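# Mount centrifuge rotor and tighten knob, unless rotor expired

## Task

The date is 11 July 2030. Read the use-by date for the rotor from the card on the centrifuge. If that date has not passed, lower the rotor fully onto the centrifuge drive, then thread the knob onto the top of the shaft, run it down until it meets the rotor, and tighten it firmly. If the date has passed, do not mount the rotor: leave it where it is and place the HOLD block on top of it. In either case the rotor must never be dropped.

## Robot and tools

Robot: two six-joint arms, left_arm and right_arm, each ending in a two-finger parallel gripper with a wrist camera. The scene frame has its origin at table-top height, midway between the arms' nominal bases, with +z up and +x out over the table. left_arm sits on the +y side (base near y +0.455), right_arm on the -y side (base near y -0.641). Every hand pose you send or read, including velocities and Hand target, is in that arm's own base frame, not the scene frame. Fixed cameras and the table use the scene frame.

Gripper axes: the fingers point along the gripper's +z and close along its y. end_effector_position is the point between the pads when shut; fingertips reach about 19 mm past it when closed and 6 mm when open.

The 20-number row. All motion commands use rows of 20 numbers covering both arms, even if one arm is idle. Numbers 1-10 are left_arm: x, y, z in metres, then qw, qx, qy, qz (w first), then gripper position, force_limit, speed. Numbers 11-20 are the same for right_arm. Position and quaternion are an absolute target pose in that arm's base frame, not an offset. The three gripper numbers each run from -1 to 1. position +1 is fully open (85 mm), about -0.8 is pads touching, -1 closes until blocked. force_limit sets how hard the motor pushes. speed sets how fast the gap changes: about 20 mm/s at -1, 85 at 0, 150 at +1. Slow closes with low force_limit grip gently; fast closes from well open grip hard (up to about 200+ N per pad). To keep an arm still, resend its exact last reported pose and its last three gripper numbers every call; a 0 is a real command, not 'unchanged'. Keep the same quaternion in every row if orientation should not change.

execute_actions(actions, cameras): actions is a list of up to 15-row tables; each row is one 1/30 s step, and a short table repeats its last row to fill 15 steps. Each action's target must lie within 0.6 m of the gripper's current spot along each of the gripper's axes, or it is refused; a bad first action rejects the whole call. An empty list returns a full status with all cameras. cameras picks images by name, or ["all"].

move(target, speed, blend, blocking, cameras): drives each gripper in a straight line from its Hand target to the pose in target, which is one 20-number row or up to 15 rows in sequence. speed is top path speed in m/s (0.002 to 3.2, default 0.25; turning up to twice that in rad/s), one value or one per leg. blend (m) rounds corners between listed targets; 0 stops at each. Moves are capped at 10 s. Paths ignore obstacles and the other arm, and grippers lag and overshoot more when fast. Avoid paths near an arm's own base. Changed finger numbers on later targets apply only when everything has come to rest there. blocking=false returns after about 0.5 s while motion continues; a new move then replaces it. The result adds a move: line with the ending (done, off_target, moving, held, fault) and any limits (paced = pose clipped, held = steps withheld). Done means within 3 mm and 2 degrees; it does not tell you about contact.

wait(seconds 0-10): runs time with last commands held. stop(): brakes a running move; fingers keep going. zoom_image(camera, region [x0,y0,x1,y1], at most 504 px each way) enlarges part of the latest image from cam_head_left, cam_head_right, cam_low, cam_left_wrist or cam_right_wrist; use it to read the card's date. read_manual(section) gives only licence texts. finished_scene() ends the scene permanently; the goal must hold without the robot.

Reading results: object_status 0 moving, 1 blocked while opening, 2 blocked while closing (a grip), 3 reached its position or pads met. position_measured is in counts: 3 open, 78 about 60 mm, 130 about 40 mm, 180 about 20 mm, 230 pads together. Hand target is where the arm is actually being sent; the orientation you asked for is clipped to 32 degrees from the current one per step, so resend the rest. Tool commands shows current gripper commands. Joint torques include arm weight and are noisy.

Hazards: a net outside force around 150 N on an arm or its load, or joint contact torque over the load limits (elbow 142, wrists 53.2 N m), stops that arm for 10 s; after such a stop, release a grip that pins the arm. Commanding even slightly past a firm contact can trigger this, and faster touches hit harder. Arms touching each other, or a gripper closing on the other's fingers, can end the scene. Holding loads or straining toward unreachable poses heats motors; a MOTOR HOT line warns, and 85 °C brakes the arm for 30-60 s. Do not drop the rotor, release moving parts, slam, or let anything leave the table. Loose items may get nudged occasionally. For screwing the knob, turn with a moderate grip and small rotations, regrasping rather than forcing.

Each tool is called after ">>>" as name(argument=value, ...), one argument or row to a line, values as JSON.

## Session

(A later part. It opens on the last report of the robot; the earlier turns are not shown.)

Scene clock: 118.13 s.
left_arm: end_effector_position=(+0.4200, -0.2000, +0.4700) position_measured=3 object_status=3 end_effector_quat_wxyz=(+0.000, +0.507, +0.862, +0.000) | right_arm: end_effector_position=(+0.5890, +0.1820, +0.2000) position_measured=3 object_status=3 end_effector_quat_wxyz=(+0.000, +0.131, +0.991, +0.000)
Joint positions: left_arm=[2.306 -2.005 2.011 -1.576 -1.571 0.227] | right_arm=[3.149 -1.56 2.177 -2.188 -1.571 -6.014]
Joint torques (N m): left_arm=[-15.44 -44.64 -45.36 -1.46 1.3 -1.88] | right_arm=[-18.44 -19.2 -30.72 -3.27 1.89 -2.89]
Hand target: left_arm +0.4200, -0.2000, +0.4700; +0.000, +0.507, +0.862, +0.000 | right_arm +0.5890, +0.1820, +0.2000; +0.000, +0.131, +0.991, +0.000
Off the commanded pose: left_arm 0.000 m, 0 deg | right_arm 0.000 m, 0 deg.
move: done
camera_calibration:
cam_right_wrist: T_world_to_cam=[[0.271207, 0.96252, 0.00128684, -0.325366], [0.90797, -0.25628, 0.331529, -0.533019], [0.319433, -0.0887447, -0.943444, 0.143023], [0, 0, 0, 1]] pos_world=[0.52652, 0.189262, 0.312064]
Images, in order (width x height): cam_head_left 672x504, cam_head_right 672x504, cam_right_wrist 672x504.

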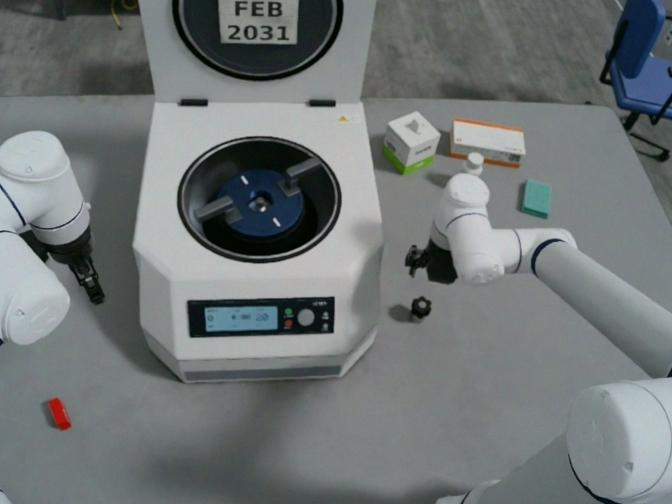

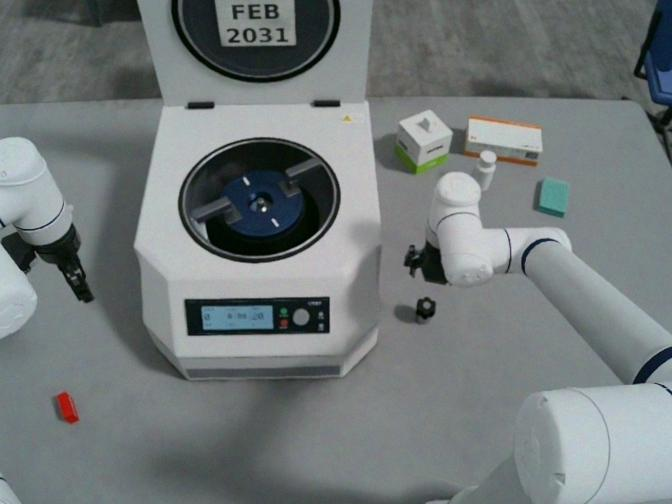

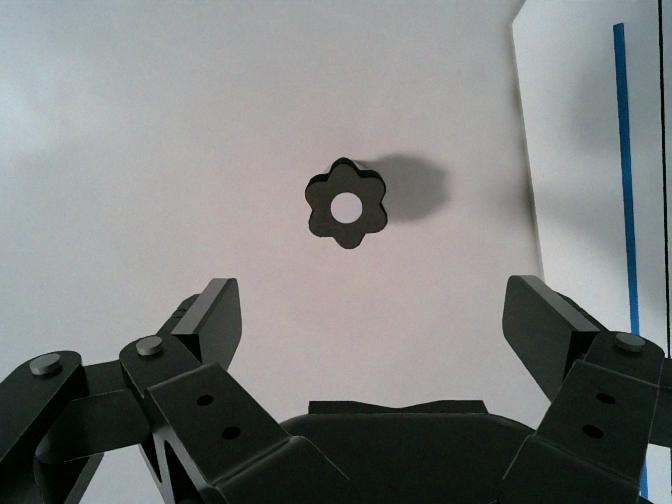

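>>> move(
  target=[0.42,-0.20,0.47,0,0.5068,0.8621,0,1,0,-0.5,0.5854,0.1785,0.09,0,0.1045,0.9945,0,1,0,-0.5],
  speed=0.2,
  cameras=["cam_right_wrist"],
)

>>> zoom_image(
  camera="cam_right_wrist",
  region=[220, 150, 520, 400],
)

Scene clock: 120.30 s.
left_arm: end_effector_position=(+0.4200, -0.2000, +0.4700) position_measured=3 object_status=3 end_effector_quat_wxyz=(+0.000, +0.507, +0.862, +0.000) | right_arm: end_effector_position=(+0.5854, +0.1785, +0.0901) position_measured=3 object_status=3 end_effector_quat_wxyz=(+0.000, +0.105, +0.995, +0.000)
Joint positions: left_arm=[2.306 -2.005 2.011 -1.576 -1.571 0.227] | right_arm=[3.143 -1.415 2.275 -2.431 -1.571 -6.072]
Joint torques (N m): left_arm=[-14.15 -44.42 -45.5 -1.3 1.11 -1.82] | right_arm=[-14.32 -27.27 -24.08 -3.29 0.65 -3.56]
Hand target: left_arm +0.4200, -0.2000, +0.4700; +0.000, +0.507, +0.862, +0.000 | right_arm +0.5854, +0.1785, +0.0900; +0.000, +0.105, +0.995, +0.000
Off the commanded pose: left_arm 0.000 m, 0 deg | right_arm 0.000 m, 0 deg.
move: done
camera_calibration:
cam_right_wrist: T_world_to_cam=[[0.220251, 0.975443, 0.00116527, -0.293271], [0.920203, -0.208174, 0.331496, -0.509931], [0.323597, -0.0719398, -0.943456, 0.0347475], [0, 0, 0, 1]] pos_world=[0.522589, 0.182415, 0.202164]
Images, in order (width x height): cam_right_wrist 672x504.

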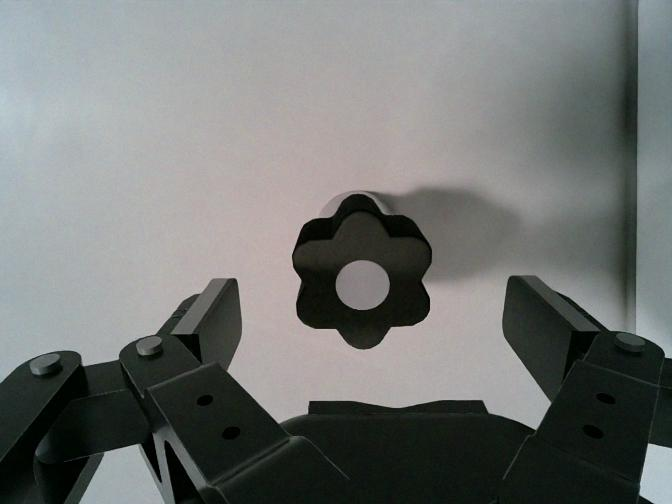

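Scaled by 1.680.

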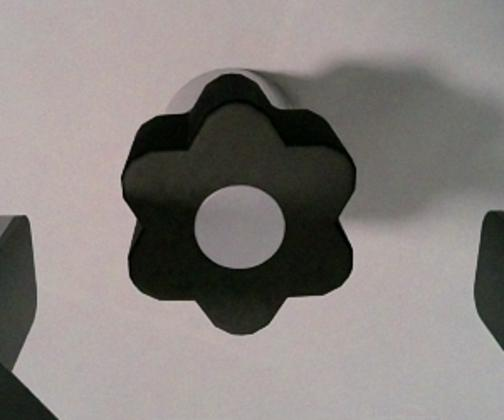

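>>> move(
  target=[
    [0.42,-0.20,0.47,0,0.5068,0.8621,0,1,0,-0.5,0.5874,0.1780,0.07,0,0.1045,0.9945,0,1,0,-0.5],
    [0.42,-0.20,0.47,0,0.5068,0.8621,0,1,0,-0.5,0.5874,0.1780,0.046,0,0.1045,0.9945,0,1,0,-0.5],
    [0.42,-0.20,0.47,0,0.5068,0.8621,0,1,0,-0.5,0.5874,0.1780,0.046,0,0.1045,0.9945,0,-1,-0.2,-1],
  ],
  speed=0.1,
  blend=[0.01,0,0],
  cameras=["cam_right_wrist"],
)

>>> wait(
  seconds=0.5,
  cameras=["cam_right_wrist"],
)

Scene clock: 123.87 s.
left_arm: end_effector_position=(+0.4200, -0.2000, +0.4700) position_measured=3 object_status=3 end_effector_quat_wxyz=(+0.000, +0.507, +0.862, +0.000) | right_arm: end_effector_position=(+0.5874, +0.1780, +0.0460) position_measured=109 object_status=0 end_effector_quat_wxyz=(+0.000, +0.105, +0.995, +0.000)
Joint positions: left_arm=[2.306 -2.005 2.011 -1.576 -1.571 0.227] | right_arm=[3.142 -1.338 2.298 -2.531 -1.571 -6.073]
Joint torques (N m): left_arm=[-14.48 -43.82 -45.53 -1.4 1.17 -2.01] | right_arm=[3.9 -27.78 -19.54 -2.61 1.74 2.76]
Hand target: left_arm +0.4200, -0.2000, +0.4700; +0.000, +0.507, +0.862, +0.000 | right_arm +0.5874, +0.1780, +0.0460; +0.000, +0.105, +0.995, +0.000
Off the commanded pose: left_arm 0.000 m, 0 deg | right_arm 0.000 m, 0 deg.
move: done
camera_calibration:
cam_right_wrist: T_world_to_cam=[[0.220213, 0.975451, 0.00127865, -0.293172], [0.92018, -0.20817, 0.331563, -0.497256], [0.323689, -0.0718377, -0.943432, -0.00761298], [0, 0, 0, 1]] pos_world=[0.52459, 0.181915, 0.158064]
Images, in order (width x height): cam_right_wrist 672x504.

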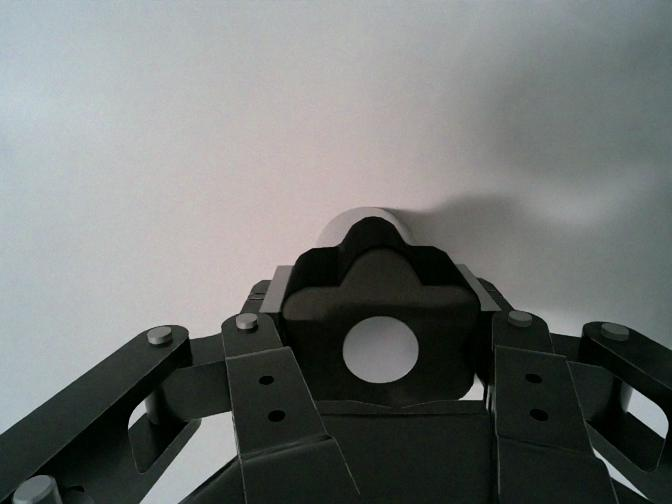

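Scene clock: 124.37 s.
left_arm: end_effector_position=(+0.4200, -0.2000, +0.4700) position_measured=3 object_status=3 end_effector_quat_wxyz=(+0.000, +0.507, +0.862, +0.000) | right_arm: end_effector_position=(+0.5874, +0.1780, +0.0460) position_measured=109 object_status=2 end_effector_quat_wxyz=(+0.000, +0.105, +0.995, +0.000)
Joint positions: left_arm=[2.306 -2.005 2.011 -1.576 -1.571 0.227] | right_arm=[3.142 -1.338 2.298 -2.531 -1.571 -6.073]
Joint torques (N m): left_arm=[-15.32 -45.69 -45.5 -1.39 1.03 -1.92] | right_arm=[5.78 -26.75 -20.24 -1.31 1.59 2.73]
Hand target: left_arm +0.4200, -0.2000, +0.4700; +0.000, +0.507, +0.862, +0.000 | right_arm +0.5874, +0.1780, +0.0460; +0.000, +0.105, +0.995, +0.000
Tool commands: left_gripper/position=+1.0 left_gripper/force_limit=+0.0 left_gripper/speed=-0.5 right_gripper/position=-1.0 right_gripper/force_limit=-0.2 right_gripper/speed=-1.0
Off the commanded pose: left_arm 0.000 m, 0 deg | right_arm 0.000 m, 0 deg.
wait: 0.50 s; at rest by 0.17 s
camera_calibration:
cam_right_wrist: T_world_to_cam=[[0.22022, 0.975449, 0.00125745, -0.293172], [0.92021, -0.208176, 0.331476, -0.497257], [0.3236, -0.0718404, -0.943463, -0.00756022], [0, 0, 0, 1]] pos_world=[0.524589, 0.181915, 0.158064]
Images, in order (width x height): cam_right_wrist 672x504.

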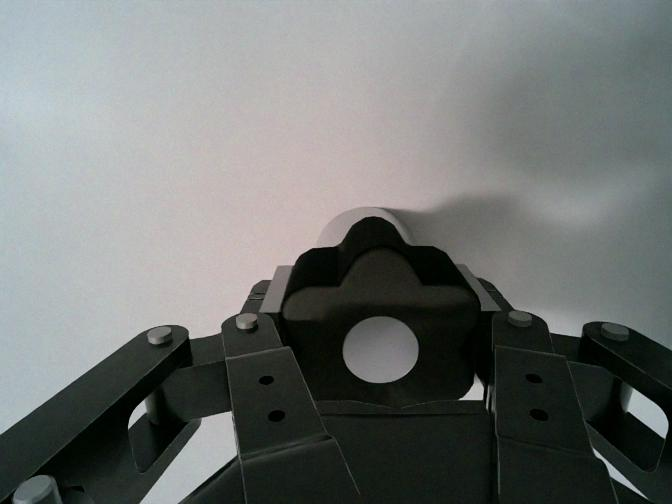

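>>> move(
  target=[
    [0.42,-0.20,0.47,0,0.5068,0.8621,0,1,0,-0.5,0.5874,0.1780,0.30,0,0.1045,0.9945,0,-1,-0.2,-1],
    [0.42,-0.20,0.47,0,0.5068,0.8621,0,1,0,-0.5,0.60,0.23,0.43,0,0.1045,0.9945,0,-1,-0.2,-1],
    [0.42,-0.20,0.47,0,0.5068,0.8621,0,1,0,-0.5,0.74,0.56,0.43,0,0.1045,0.9945,0,-1,-0.2,-1],
    [0.42,-0.20,0.47,0,0.5068,0.8621,0,1,0,-0.5,0.7571,0.5925,0.365,0,0.1045,0.9945,0,-1,-0.2,-1],
  ],
  speed=0.25,
  blend=[0.05,0.05,0.03,0],
  cameras=["all"],
)

>>> zoom_image(
  camera="cam_head_left",
  region=[220, 140, 310, 230],
)

>>> zoom_image(
  camera="cam_head_right",
  region=[220, 140, 310, 230],
)

>>> zoom_image(
  camera="cam_low",
  region=[340, 140, 430, 230],
)

Scene clock: 128.90 s.
left_arm: end_effector_position=(+0.4200, -0.2000, +0.4700) position_measured=3 object_status=3 end_effector_quat_wxyz=(+0.000, +0.507, +0.862, +0.000) | right_arm: end_effector_position=(+0.7570, +0.5924, +0.3652) position_measured=109 object_status=2 end_effector_quat_wxyz=(+0.000, +0.105, +0.995, +0.000)
Joint positions: left_arm=[2.306 -2.005 2.011 -1.576 -1.571 0.227] | right_arm=[3.62 -1.125 1.309 -1.756 -1.571 -5.596]
Joint torques (N m): left_arm=[-14.78 -45.71 -44.88 -1.36 1.08 -1.85] | right_arm=[11.06 -64.86 -55.57 -3.63 -2.35 2.47]
Hand target: left_arm +0.4200, -0.2000, +0.4700; +0.000, +0.507, +0.862, +0.000 | right_arm +0.7571, +0.5925, +0.3650; +0.000, +0.105, +0.995, +0.000
Off the commanded pose: left_arm 0.000 m, 0 deg | right_arm 0.000 m, 0 deg.
move: done
camera_calibration:
cam_left_wrist: T_world_to_cam=[[0.871813, 0.489473, -0.0189277, -0.247373], [0.465824, -0.816503, 0.341072, -0.502608], [0.151491, -0.306168, -0.939846, 0.442474], [0, 0, 0, 1]] pos_world=[0.382759, -0.153827, 0.582601]
cam_right_wrist: T_world_to_cam=[[0.220211, 0.975451, 0.00127826, -0.735155], [0.92018, -0.208168, 0.331563, -0.672889], [0.323689, -0.0718377, -0.943432, 0.268402], [0, 0, 0, 1]] pos_world=[0.69419, 0.596315, 0.477264]

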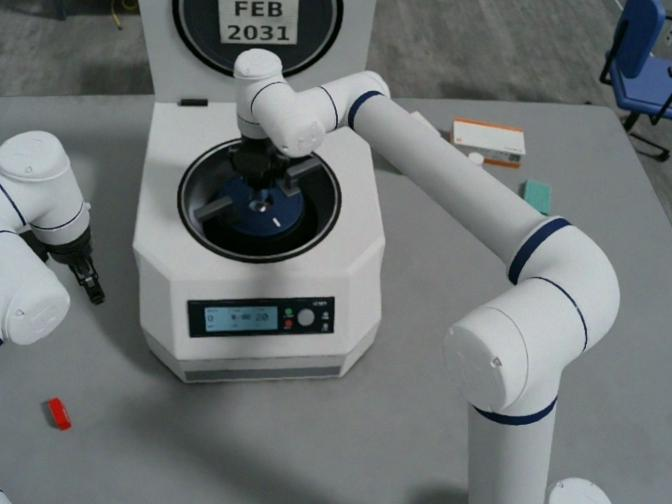

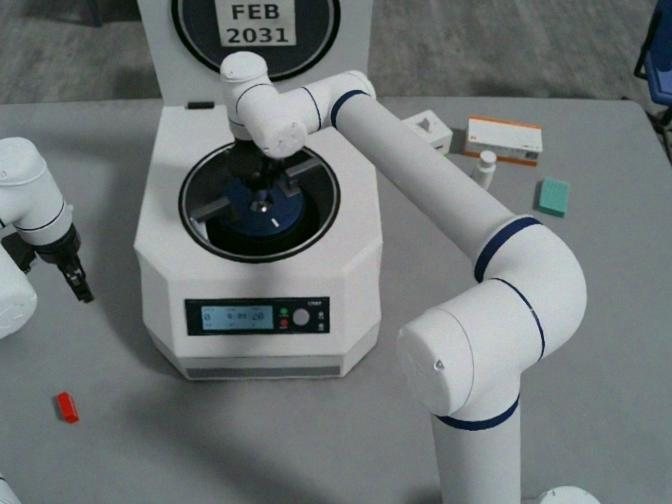

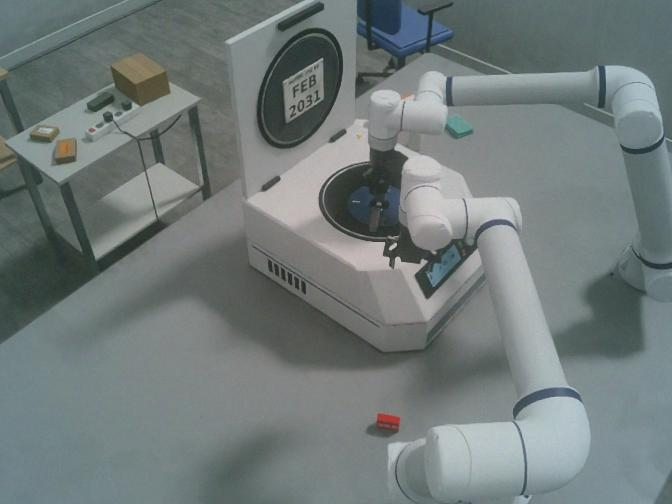

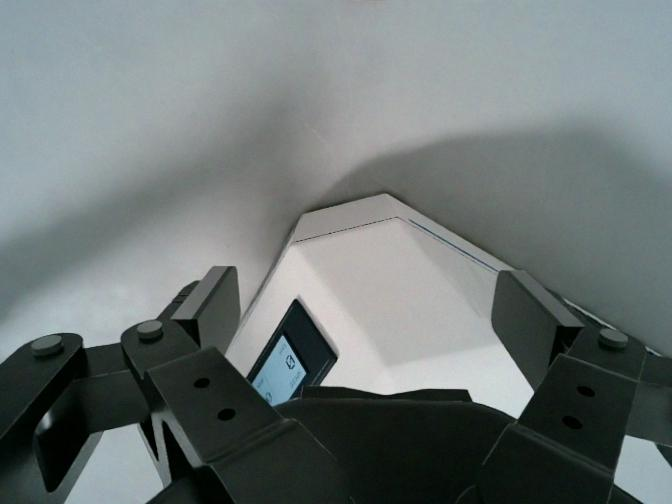

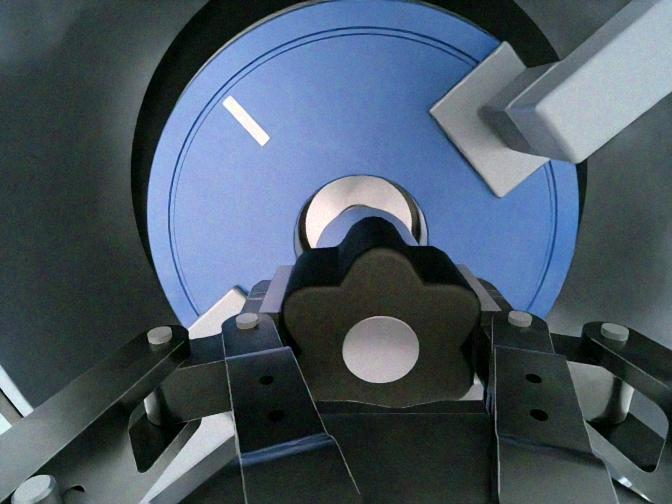

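Scaled by 5.600.

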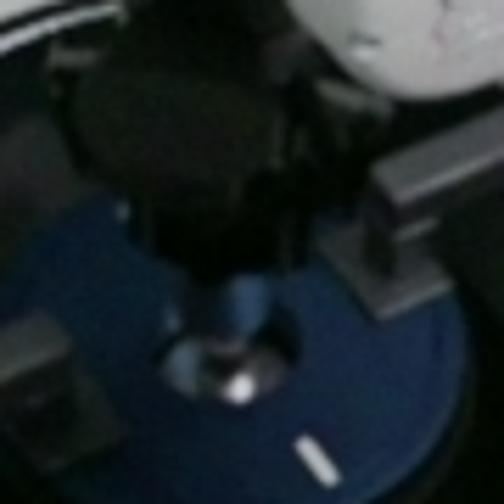

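Scaled by 5.600.

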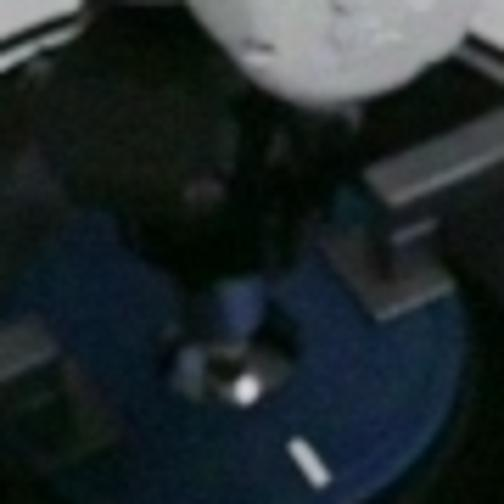

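Scaled by 5.600.

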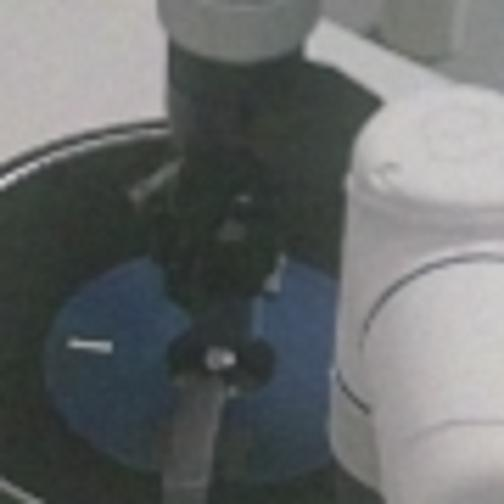

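>>> zoom_image(
  camera="cam_right_wrist",
  region=[270, 150, 450, 290],
)

Scaled by 2.800.

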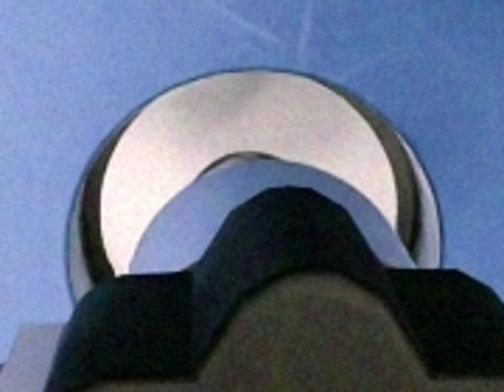

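>>> move(
  target=[0.42,-0.20,0.47,0,0.5068,0.8621,0,1,0,-0.5,0.7571,0.5925,0.36,0,0.7771,0.6293,0,-1,-0.2,-1],
  speed=0.6,
  cameras=["cam_right_wrist"],
)

>>> zoom_image(
  camera="cam_right_wrist",
  region=[270, 150, 450, 290],
)

Scene clock: 132.30 s.
left_arm: end_effector_position=(+0.4200, -0.2000, +0.4700) position_measured=3 object_status=3 end_effector_quat_wxyz=(+0.000, +0.507, +0.862, +0.000) | right_arm: end_effector_position=(+0.7571, +0.5925, +0.3599) position_measured=109 object_status=2 end_effector_quat_wxyz=(+0.000, +0.777, +0.629, +0.000)
Joint positions: left_arm=[2.306 -2.005 2.011 -1.576 -1.571 0.227] | right_arm=[3.62 -1.123 1.316 -1.764 -1.571 -4.025]
Joint torques (N m): left_arm=[-14.24 -45.18 -45.43 -1.33 0.97 -1.94] | right_arm=[13.68 -58.11 -53.65 -2.62 -2.33 2.63]
Hand target: left_arm +0.4200, -0.2000, +0.4700; +0.000, +0.507, +0.862, +0.000 | right_arm +0.7571, +0.5925, +0.3600; +0.000, +0.777, +0.629, +0.000
Off the commanded pose: left_arm 0.000 m, 0 deg | right_arm 0.000 m, 0 deg.
move: done
camera_calibration:
cam_right_wrist: T_world_to_cam=[[0.97549, -0.22004, 0.0011937, -0.59873], [-0.207986, -0.920254, 0.331474, 0.604889], [-0.071839, -0.323597, -0.943464, 0.712009], [0, 0, 0, 1]] pos_world=[0.761014, 0.655311, 0.471964]
Images, in order (width x height): cam_right_wrist 672x504.

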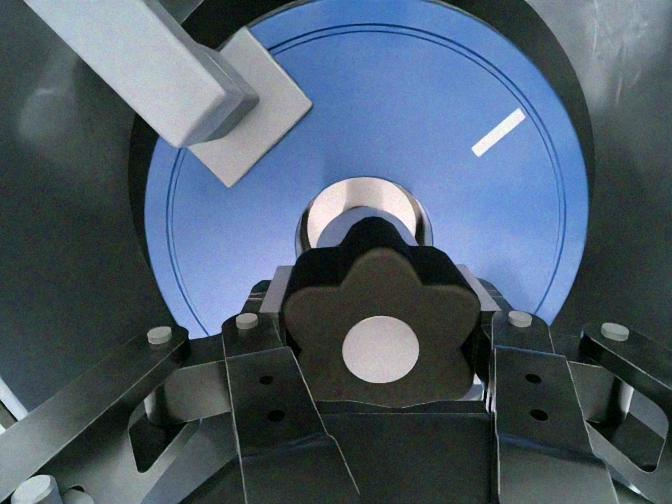

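Scaled by 2.800.

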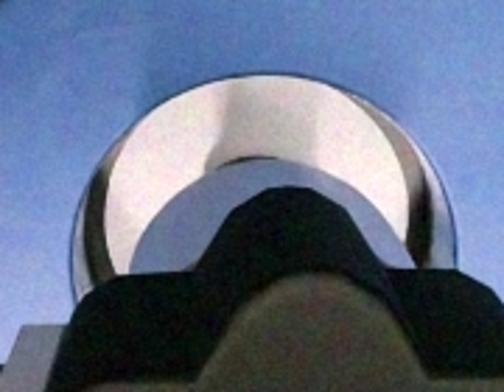

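>>> move(
  target=[0.42,-0.20,0.47,0,0.5068,0.8621,0,1,0,-0.5,0.7571,0.5925,0.36,0,0.9945,-0.1045,0,-1,-0.2,-1],
  speed=0.7,
  cameras=["cam_right_wrist"],
)

>>> zoom_image(
  camera="cam_right_wrist",
  region=[270, 150, 450, 290],
)

Scene clock: 134.70 s.
left_arm: end_effector_position=(+0.4200, -0.2000, +0.4700) position_measured=3 object_status=3 end_effector_quat_wxyz=(+0.000, +0.507, +0.862, +0.000) | right_arm: end_effector_position=(+0.7571, +0.5925, +0.3600) position_measured=109 object_status=2 end_effector_quat_wxyz=(+0.000, +0.995, -0.104, +0.000)
Joint positions: left_arm=[2.306 -2.005 2.011 -1.576 -1.571 0.227] | right_arm=[3.62 -1.123 1.316 -1.764 -1.571 -2.454]
Joint torques (N m): left_arm=[-14.24 -45.09 -45.26 -1.5 1.21 -1.76] | right_arm=[12.3 -57.95 -55.78 -1.69 -1.9 2.53]
Hand target: left_arm +0.4200, -0.2000, +0.4700; +0.000, +0.507, +0.862, +0.000 | right_arm +0.7571, +0.5925, +0.3600; +0.000, +0.995, -0.104, +0.000
Off the commanded pose: left_arm 0.000 m, 0 deg | right_arm 0.000 m, 0 deg.
move: done
camera_calibration:
cam_right_wrist: T_world_to_cam=[[-0.22004, -0.97549, 0.0011937, 0.754009], [-0.920254, 0.207986, 0.331474, 0.475631], [-0.323597, 0.071839, -0.943464, 0.668413], [0, 0, 0, 1]] pos_world=[0.819911, 0.588586, 0.472064]
Images, in order (width x height): cam_right_wrist 672x504.

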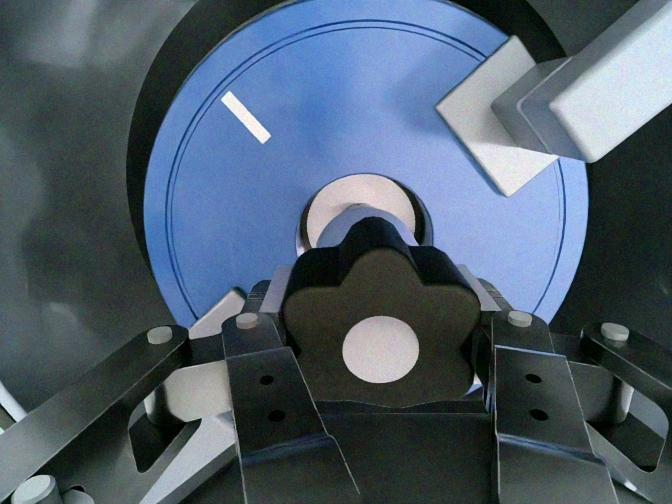

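Scaled by 2.800.

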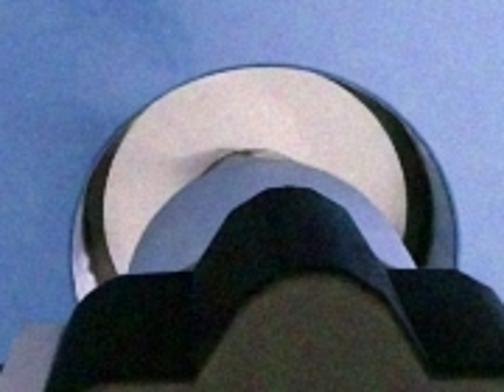

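>>> move(
  target=[0.42,-0.20,0.47,0,0.5068,0.8621,0,1,0,-0.5,0.7579,0.5919,0.36,0,0.6293,-0.7771,0,-1,-0.2,-1],
  speed=0.7,
  cameras=["cam_head_left","cam_head_right","cam_right_wrist"],
)

>>> zoom_image(
  camera="cam_head_left",
  region=[230, 140, 300, 210],
)

>>> zoom_image(
  camera="cam_head_right",
  region=[230, 140, 300, 210],
)

>>> zoom_image(
  camera="cam_right_wrist",
  region=[270, 150, 450, 290],
)

>>> move(
  target=[0.42,-0.20,0.47,0,0.5068,0.8621,0,1,0,-0.5,0.7579,0.5919,0.36,0,0.7771,0.6293,0,-1,-0.2,-1],
  speed=0.8,
  cameras=["cam_head_left","cam_head_right","cam_right_wrist"],
)

>>> zoom_image(
  camera="cam_head_left",
  region=[230, 140, 300, 210],
)

>>> zoom_image(
  camera="cam_head_right",
  region=[230, 140, 300, 210],
)

Scene clock: 137.57 s.
left_arm: end_effector_position=(+0.4200, -0.2000, +0.4700) position_measured=3 object_status=3 end_effector_quat_wxyz=(+0.000, +0.507, +0.862, +0.000) | right_arm: end_effector_position=(+0.7579, +0.5919, +0.3600) position_measured=109 object_status=2 end_effector_quat_wxyz=(+0.000, -0.629, +0.777, +0.000)
Joint positions: left_arm=[2.306 -2.005 2.011 -1.576 -1.571 0.227] | right_arm=[3.619 -1.122 1.315 -1.764 -1.571 -0.884]
Joint torques (N m): left_arm=[-14.68 -45.95 -44.99 -1.3 1.33 -1.76] | right_arm=[12.04 -57.95 -55.35 -1.23 -2.07 2.72]
Hand target: left_arm +0.4200, -0.2000, +0.4700; +0.000, +0.507, +0.862, +0.000 | right_arm +0.7579, +0.5919, +0.3600; +0.000, -0.629, +0.777, +0.000
Off the commanded pose: left_arm 0.000 m, 0 deg | right_arm 0.000 m, 0 deg.
move: done
camera_calibration:
cam_right_wrist: T_world_to_cam=[[-0.975499, 0.220001, 0.00130667, 0.618495], [0.207981, 0.920231, 0.331541, -0.800207], [0.0717369, 0.323689, -0.94344, 0.220015], [0, 0, 0, 1]] pos_world=[0.753986, 0.529089, 0.472064]
Images, in order (width x height): cam_head_left 672x504, cam_head_right 672x504, cam_right_wrist 672x504.

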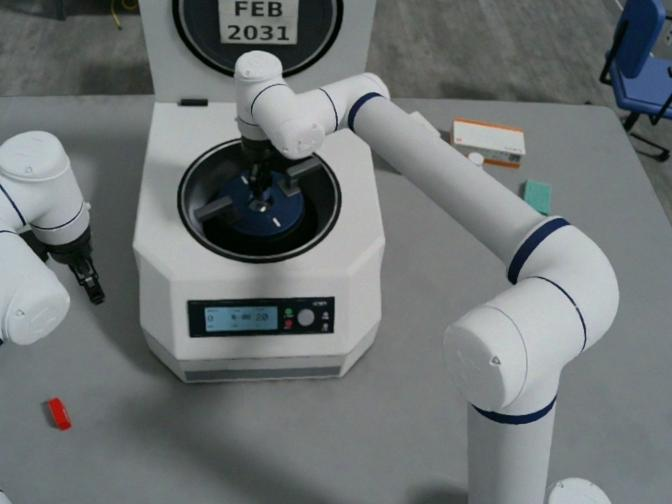

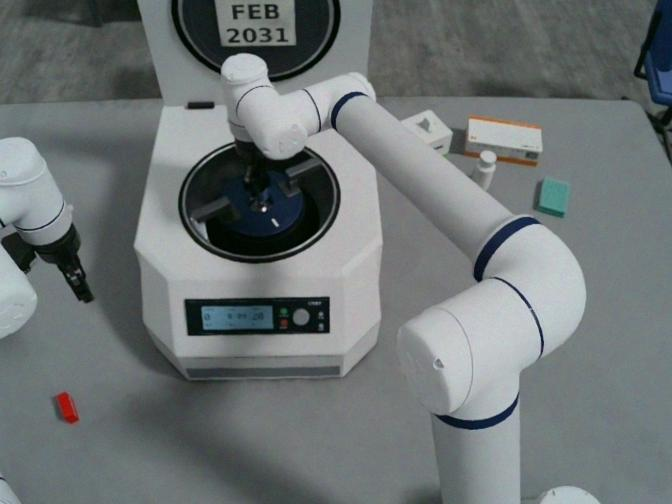

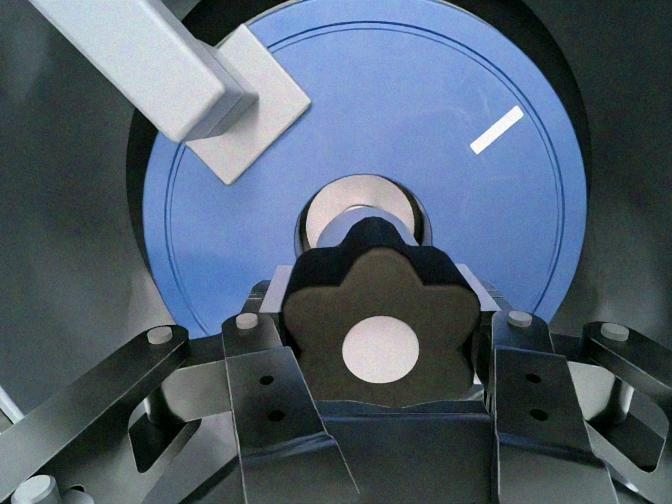

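Scaled by 7.200.

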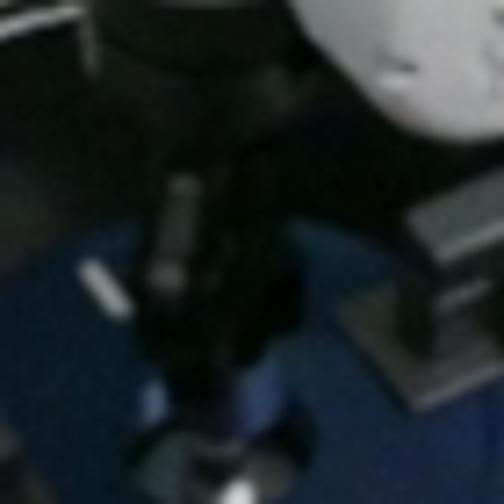

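Scaled by 7.200.

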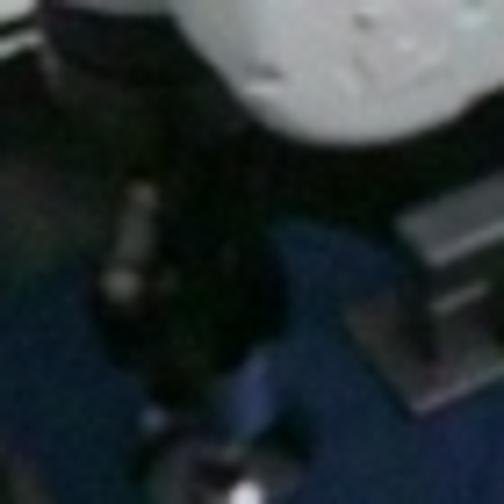

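Scaled by 2.800.

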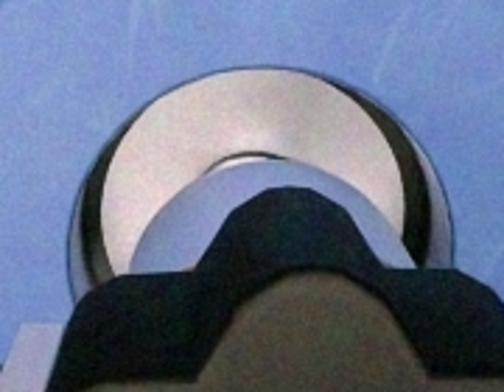

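Scene clock: 140.40 s.
left_arm: end_effector_position=(+0.4200, -0.2000, +0.4700) position_measured=3 object_status=3 end_effector_quat_wxyz=(+0.000, +0.507, +0.862, +0.000) | right_arm: end_effector_position=(+0.7579, +0.5919, +0.3600) position_measured=109 object_status=2 end_effector_quat_wxyz=(+0.000, +0.777, +0.629, +0.000)
Joint positions: left_arm=[2.306 -2.005 2.011 -1.576 -1.571 0.227] | right_arm=[3.619 -1.122 1.315 -1.764 -1.571 -4.025]
Joint torques (N m): left_arm=[-14.08 -45.5 -45.37 -1.48 1.21 -1.77] | right_arm=[-16.2 -76.96 -41.12 -1.71 2.78 -3.02]
Hand target: left_arm +0.4200, -0.2000, +0.4700; +0.000, +0.507, +0.862, +0.000 | right_arm +0.7579, +0.5919, +0.3600; +0.000, +0.777, +0.629, +0.000
Off the commanded pose: left_arm 0.000 m, 0 deg | right_arm 0.000 m, 0 deg.
move: done
camera_calibration:
cam_right_wrist: T_world_to_cam=[[0.975397, -0.220451, 0.00123632, -0.599325], [-0.208386, -0.920155, 0.331498, 0.604698], [-0.0719414, -0.3236, -0.943455, 0.712042], [0, 0, 0, 1]] pos_world=[0.761815, 0.654711, 0.472064]
Images, in order (width x height): cam_head_left 672x504, cam_head_right 672x504, cam_right_wrist 672x504.

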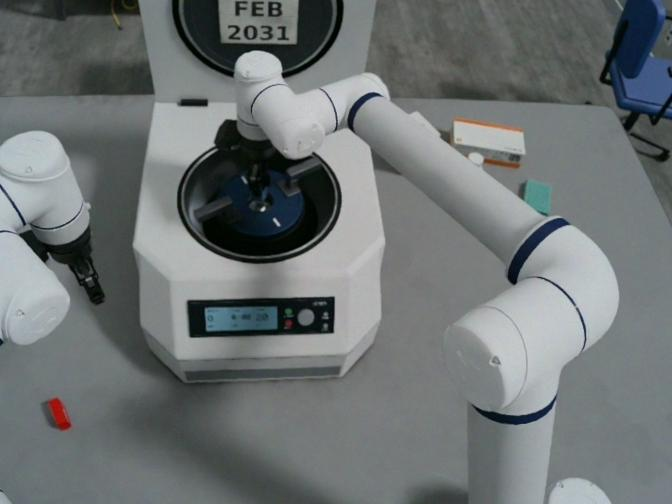

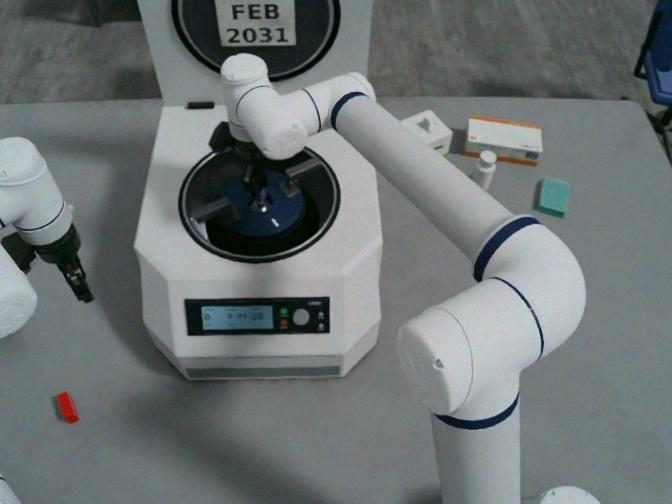

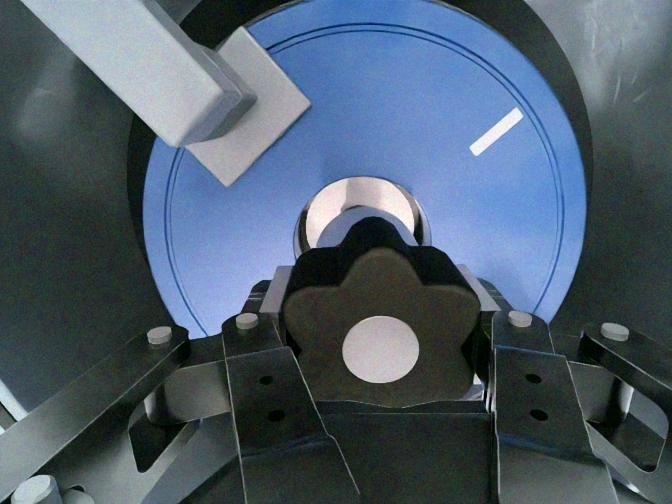

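Scaled by 7.200.

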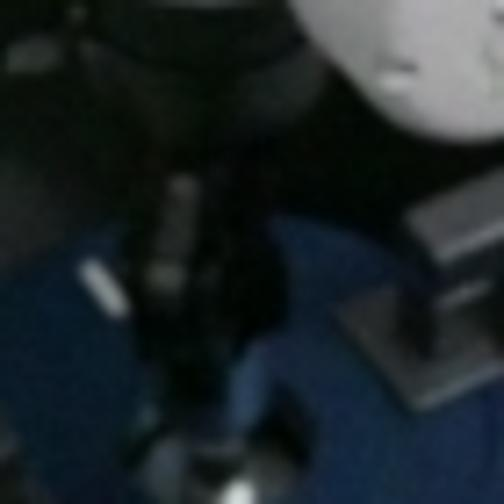

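Scaled by 7.200.

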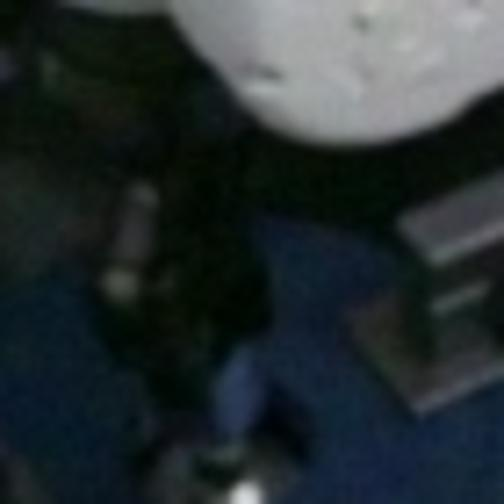

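>>> move(
  target=[
    [0.42,-0.20,0.47,0,0.5068,0.8621,0,1,0,-0.5,0.7605,0.5913,0.355,0,0.1045,0.9945,0,-1,-0.2,-1],
    [0.42,-0.20,0.47,0,0.5068,0.8621,0,1,0,-0.5,0.7605,0.5913,0.34,0,0.1045,0.9945,0,-1,-0.2,-1],
  ],
  speed=[0.7,0.03],
  cameras=["cam_right_wrist"],
)

>>> zoom_image(
  camera="cam_right_wrist",
  region=[270, 150, 450, 290],
)

Scene clock: 143.47 s.
left_arm: end_effector_position=(+0.4200, -0.2000, +0.4700) position_measured=3 object_status=3 end_effector_quat_wxyz=(+0.000, +0.507, +0.862, +0.000) | right_arm: end_effector_position=(+0.7605, +0.5913, +0.3402) position_measured=109 object_status=2 end_effector_quat_wxyz=(+0.000, +0.105, +0.995, +0.000)
Joint positions: left_arm=[2.306 -2.005 2.011 -1.576 -1.571 0.227] | right_arm=[3.617 -1.113 1.336 -1.795 -1.571 -5.598]
Joint torques (N m): left_arm=[-13.24 -45.27 -44.96 -1.5 1.22 -1.76] | right_arm=[-16.25 -58.78 -38.77 -3.36 2.26 -3.36]
Hand target: left_arm +0.4200, -0.2000, +0.4700; +0.000, +0.507, +0.862, +0.000 | right_arm +0.7605, +0.5913, +0.3400; +0.000, +0.105, +0.995, +0.000
Off the commanded pose: left_arm 0.000 m, 0 deg | right_arm 0.000 m, 0 deg.
move: done
camera_calibration:
cam_right_wrist: T_world_to_cam=[[0.22022, 0.975449, 0.00125745, -0.734816], [0.92021, -0.208176, 0.331476, -0.667993], [0.3236, -0.0718404, -0.943463, 0.243589], [0, 0, 0, 1]] pos_world=[0.697689, 0.595215, 0.452164]
Images, in order (width x height): cam_right_wrist 672x504.

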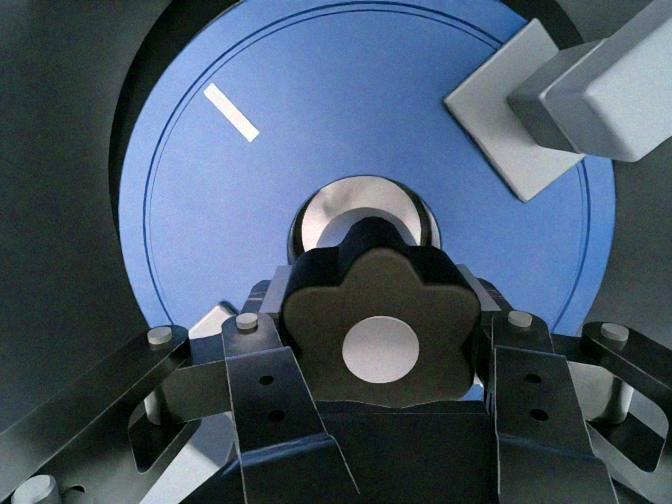

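Scaled by 2.800.

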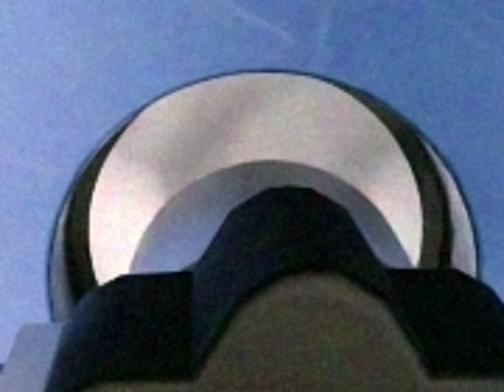

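>>> move(
  target=[0.42,-0.20,0.47,0,0.5068,0.8621,0,1,0,-0.5,0.7605,0.5913,0.337,0,0.1045,0.9945,0,-1,-0.2,-1],
  speed=0.02,
)

>>> move(
  target=[0.42,-0.20,0.47,0,0.5068,0.8621,0,1,0,-0.5,0.7605,0.5913,0.3355,0,0.1045,0.9945,0,-1,-0.2,-1],
  speed=0.02,
)

>>> move(
  target=[0.42,-0.20,0.47,0,0.5068,0.8621,0,1,0,-0.5,0.7605,0.5913,0.3345,0,0.1045,0.9945,0,-1,-0.2,-1],
  speed=0.02,
)

Scene clock: 144.43 s.
left_arm: end_effector_position=(+0.4200, -0.2000, +0.4700) position_measured=3 object_status=3 end_effector_quat_wxyz=(+0.000, +0.507, +0.862, +0.000) | right_arm: end_effector_position=(+0.7605, +0.5913, +0.3371) position_measured=109 object_status=2 end_effector_quat_wxyz=(+0.000, +0.105, +0.995, +0.000)
Joint positions: left_arm=[2.306 -2.005 2.011 -1.576 -1.571 0.227] | right_arm=[3.617 -1.111 1.34 -1.8 -1.571 -5.598]
Joint torques (N m): left_arm=[-14.2 -44.39 -45.24 -1.54 1.11 -1.72] | right_arm=[-17.44 -56.89 -40.83 -3.92 2.59 -3.45]
Hand target: left_arm +0.4200, -0.2000, +0.4700; +0.000, +0.507, +0.862, +0.000 | right_arm +0.7605, +0.5913, +0.3370; +0.000, +0.105, +0.995, +0.000
Off the commanded pose: left_arm 0.000 m, 0 deg | right_arm 0.000 m, 0 deg.
move: done

Scene clock: 145.13 s.
left_arm: end_effector_position=(+0.4200, -0.2000, +0.4700) position_measured=3 object_status=3 end_effector_quat_wxyz=(+0.000, +0.507, +0.862, +0.000) | right_arm: end_effector_position=(+0.7605, +0.5913, +0.3355) position_measured=109 object_status=2 end_effector_quat_wxyz=(+0.000, +0.105, +0.995, +0.000)
Joint positions: left_arm=[2.306 -2.005 2.011 -1.576 -1.571 0.227] | right_arm=[3.617 -1.111 1.342 -1.802 -1.571 -5.598]
Joint torques (N m): left_arm=[-14.66 -44.12 -45.25 -1.64 1.15 -1.74] | right_arm=[-14.3 -56.6 -40.34 -3.92 1.84 -3.24]
Hand target: left_arm +0.4200, -0.2000, +0.4700; +0.000, +0.507, +0.862, +0.000 | right_arm +0.7605, +0.5913, +0.3355; +0.000, +0.105, +0.995, +0.000
Off the commanded pose: left_arm 0.000 m, 0 deg | right_arm 0.000 m, 0 deg.
move: done

Scene clock: 145.83 s.
left_arm: end_effector_position=(+0.4200, -0.2000, +0.4700) position_measured=3 object_status=3 end_effector_quat_wxyz=(+0.000, +0.507, +0.862, +0.000) | right_arm: end_effector_position=(+0.7605, +0.5913, +0.3345) position_measured=109 object_status=2 end_effector_quat_wxyz=(+0.000, +0.105, +0.995, +0.000)
Joint positions: left_arm=[2.306 -2.005 2.011 -1.576 -1.571 0.227] | right_arm=[3.617 -1.11 1.343 -1.804 -1.571 -5.598]
Joint torques (N m): left_arm=[-14.1 -44.19 -45.36 -1.52 1.22 -1.71] | right_arm=[-16.66 -58.02 -39.36 -3.95 2.1 -2.86]
Hand target: left_arm +0.4200, -0.2000, +0.4700; +0.000, +0.507, +0.862, +0.000 | right_arm +0.7605, +0.5913, +0.3345; +0.000, +0.105, +0.995, +0.000
Off the commanded pose: left_arm 0.000 m, 0 deg | right_arm 0.000 m, 0 deg.
move: done

>>> move(
  target=[0.42,-0.20,0.47,0,0.5068,0.8621,0,1,0,-0.5,0.7605,0.5913,0.333,0,0.1045,0.9945,0,-1,-0.2,-1],
  speed=0.02,
)

>>> move(
  target=[0.42,-0.20,0.47,0,0.5068,0.8621,0,1,0,-0.5,0.7605,0.5913,0.3315,0,0.1045,0.9945,0,-1,-0.2,-1],
  speed=0.02,
)

>>> move(
  target=[0.42,-0.20,0.47,0,0.5068,0.8621,0,1,0,-0.5,0.7605,0.5913,0.330,0,0.1045,0.9945,0,-1,-0.2,-1],
  speed=0.02,
  cameras=["cam_right_wrist"],
)

>>> zoom_image(
  camera="cam_right_wrist",
  region=[270, 150, 450, 290],
)

Scene clock: 146.70 s.
left_arm: end_effector_position=(+0.4200, -0.2000, +0.4700) position_measured=3 object_status=3 end_effector_quat_wxyz=(+0.000, +0.507, +0.862, +0.000) | right_arm: end_effector_position=(+0.7605, +0.5913, +0.3330) position_measured=109 object_status=2 end_effector_quat_wxyz=(+0.000, +0.105, +0.995, +0.000)
Joint positions: left_arm=[2.306 -2.005 2.011 -1.576 -1.571 0.227] | right_arm=[3.617 -1.11 1.345 -1.806 -1.571 -5.598]
Joint torques (N m): left_arm=[-14.46 -45.73 -45.05 -1.46 1.08 -1.48] | right_arm=[-16.72 -57.74 -41.56 -4.08 2.43 -3.41]
Hand target: left_arm +0.4200, -0.2000, +0.4700; +0.000, +0.507, +0.862, +0.000 | right_arm +0.7605, +0.5913, +0.3330; +0.000, +0.105, +0.995, +0.000
Off the commanded pose: left_arm 0.000 m, 0 deg | right_arm 0.000 m, 0 deg.
move: done

Scene clock: 147.40 s.
left_arm: end_effector_position=(+0.4200, -0.2000, +0.4700) position_measured=3 object_status=3 end_effector_quat_wxyz=(+0.000, +0.507, +0.862, +0.000) | right_arm: end_effector_position=(+0.7605, +0.5913, +0.3315) position_measured=109 object_status=2 end_effector_quat_wxyz=(+0.000, +0.105, +0.995, +0.000)
Joint positions: left_arm=[2.306 -2.005 2.011 -1.576 -1.571 0.227] | right_arm=[3.617 -1.109 1.347 -1.808 -1.571 -5.598]
Joint torques (N m): left_arm=[-13.12 -45.12 -45.66 -1.46 1.17 -1.57] | right_arm=[-14.55 -57.13 -40.76 -3.74 2.1 -3.1]
Hand target: left_arm +0.4200, -0.2000, +0.4700; +0.000, +0.507, +0.862, +0.000 | right_arm +0.7605, +0.5913, +0.3315; +0.000, +0.105, +0.995, +0.000
Off the commanded pose: left_arm 0.000 m, 0 deg | right_arm 0.000 m, 0 deg.
move: done

Scene clock: 148.10 s.
left_arm: end_effector_position=(+0.4200, -0.2000, +0.4700) position_measured=3 object_status=3 end_effector_quat_wxyz=(+0.000, +0.507, +0.862, +0.000) | right_arm: end_effector_position=(+0.7605, +0.5913, +0.3300) position_measured=109 object_status=2 end_effector_quat_wxyz=(+0.000, +0.105, +0.995, +0.000)
Joint positions: left_arm=[2.306 -2.005 2.011 -1.576 -1.571 0.227] | right_arm=[3.617 -1.109 1.349 -1.811 -1.571 -5.598]
Joint torques (N m): left_arm=[-14.38 -44 -45.9 -1.54 1.09 -1.73] | right_arm=[-17.94 -60.18 -40.22 -4.03 2.06 -3.07]
Hand target: left_arm +0.4200, -0.2000, +0.4700; +0.000, +0.507, +0.862, +0.000 | right_arm +0.7605, +0.5913, +0.3300; +0.000, +0.105, +0.995, +0.000
Off the commanded pose: left_arm 0.000 m, 0 deg | right_arm 0.000 m, 0 deg.
move: done
camera_calibration:
cam_right_wrist: T_world_to_cam=[[0.22022, 0.975449, 0.00125745, -0.734803], [0.92021, -0.208176, 0.331476, -0.664645], [0.3236, -0.0718404, -0.943463, 0.23406], [0, 0, 0, 1]] pos_world=[0.697689, 0.595215, 0.442064]
Images, in order (width x height): cam_right_wrist 672x504.

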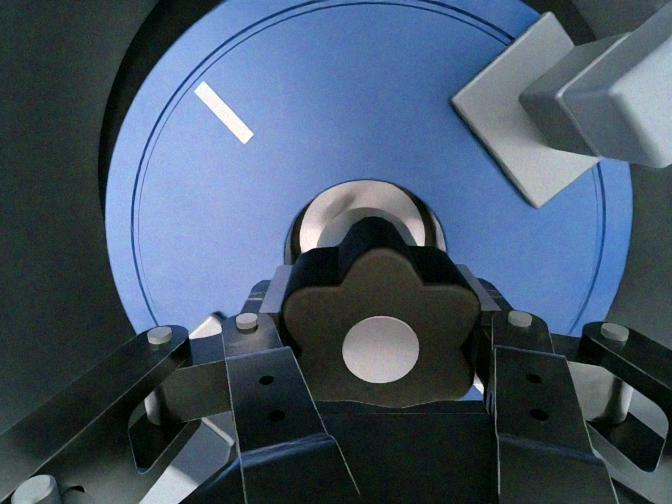

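Scaled by 2.800.

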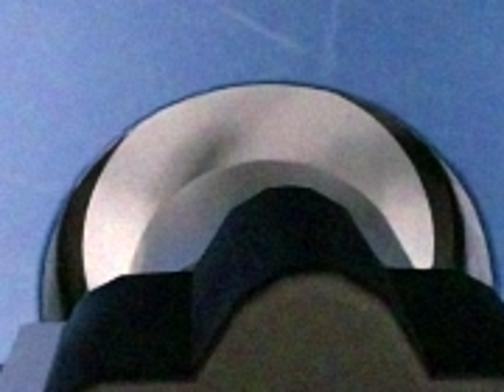

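>>> move(
  target=[0.42,-0.20,0.47,0,0.5068,0.8621,0,1,0,-0.5,0.7605,0.5913,0.328,0,0.1045,0.9945,0,-1,-0.2,-1],
  speed=0.02,
)

>>> move(
  target=[0.42,-0.20,0.47,0,0.5068,0.8621,0,1,0,-0.5,0.7605,0.5913,0.3265,0,0.1045,0.9945,0,-1,-0.2,-1],
  speed=0.02,
)

>>> move(
  target=[0.42,-0.20,0.47,0,0.5068,0.8621,0,1,0,-0.5,0.7605,0.5913,0.325,0,0.1045,0.9945,0,-1,-0.2,-1],
  speed=0.02,
)

Scene clock: 149.00 s.
left_arm: end_effector_position=(+0.4200, -0.2000, +0.4700) position_measured=3 object_status=3 end_effector_quat_wxyz=(+0.000, +0.507, +0.862, +0.000) | right_arm: end_effector_position=(+0.7605, +0.5913, +0.3281) position_measured=109 object_status=2 end_effector_quat_wxyz=(+0.000, +0.105, +0.995, +0.000)
Joint positions: left_arm=[2.306 -2.005 2.011 -1.576 -1.571 0.227] | right_arm=[3.617 -1.108 1.351 -1.814 -1.571 -5.598]
Joint torques (N m): left_arm=[-13.36 -44.91 -45.87 -1.59 1.28 -1.66] | right_arm=[-16.38 -57.32 -41.34 -3.95 2.3 -3.06]
Hand target: left_arm +0.4200, -0.2000, +0.4700; +0.000, +0.507, +0.862, +0.000 | right_arm +0.7605, +0.5913, +0.3280; +0.000, +0.105, +0.995, +0.000
Off the commanded pose: left_arm 0.000 m, 0 deg | right_arm 0.000 m, 0 deg.
move: done

Scene clock: 149.70 s.
left_arm: end_effector_position=(+0.4200, -0.2000, +0.4700) position_measured=3 object_status=3 end_effector_quat_wxyz=(+0.000, +0.507, +0.862, +0.000) | right_arm: end_effector_position=(+0.7605, +0.5913, +0.3265) position_measured=109 object_status=2 end_effector_quat_wxyz=(+0.000, +0.105, +0.995, +0.000)
Joint positions: left_arm=[2.306 -2.005 2.011 -1.576 -1.571 0.227] | right_arm=[3.617 -1.107 1.353 -1.816 -1.571 -5.598]
Joint torques (N m): left_arm=[-14 -44.2 -45.43 -1.44 1.28 -1.62] | right_arm=[-15.17 -58.75 -39.55 -4.1 2.06 -3.24]
Hand target: left_arm +0.4200, -0.2000, +0.4700; +0.000, +0.507, +0.862, +0.000 | right_arm +0.7605, +0.5913, +0.3265; +0.000, +0.105, +0.995, +0.000
Off the commanded pose: left_arm 0.000 m, 0 deg | right_arm 0.000 m, 0 deg.
move: done

Scene clock: 150.40 s.
left_arm: end_effector_position=(+0.4200, -0.2000, +0.4700) position_measured=3 object_status=3 end_effector_quat_wxyz=(+0.000, +0.507, +0.862, +0.000) | right_arm: end_effector_position=(+0.7605, +0.5913, +0.3250) position_measured=109 object_status=2 end_effector_quat_wxyz=(+0.000, +0.105, +0.995, +0.000)
Joint positions: left_arm=[2.306 -2.005 2.011 -1.576 -1.571 0.227] | right_arm=[3.617 -1.107 1.355 -1.819 -1.571 -5.598]
Joint torques (N m): left_arm=[-13.77 -44.3 -45.54 -1.46 1.07 -1.61] | right_arm=[-15.03 -57.2 -40.11 -4.43 2.36 -3.56]
Hand target: left_arm +0.4200, -0.2000, +0.4700; +0.000, +0.507, +0.862, +0.000 | right_arm +0.7605, +0.5913, +0.3250; +0.000, +0.105, +0.995, +0.000
Off the commanded pose: left_arm 0.000 m, 0 deg | right_arm 0.000 m, 0 deg.
move: done


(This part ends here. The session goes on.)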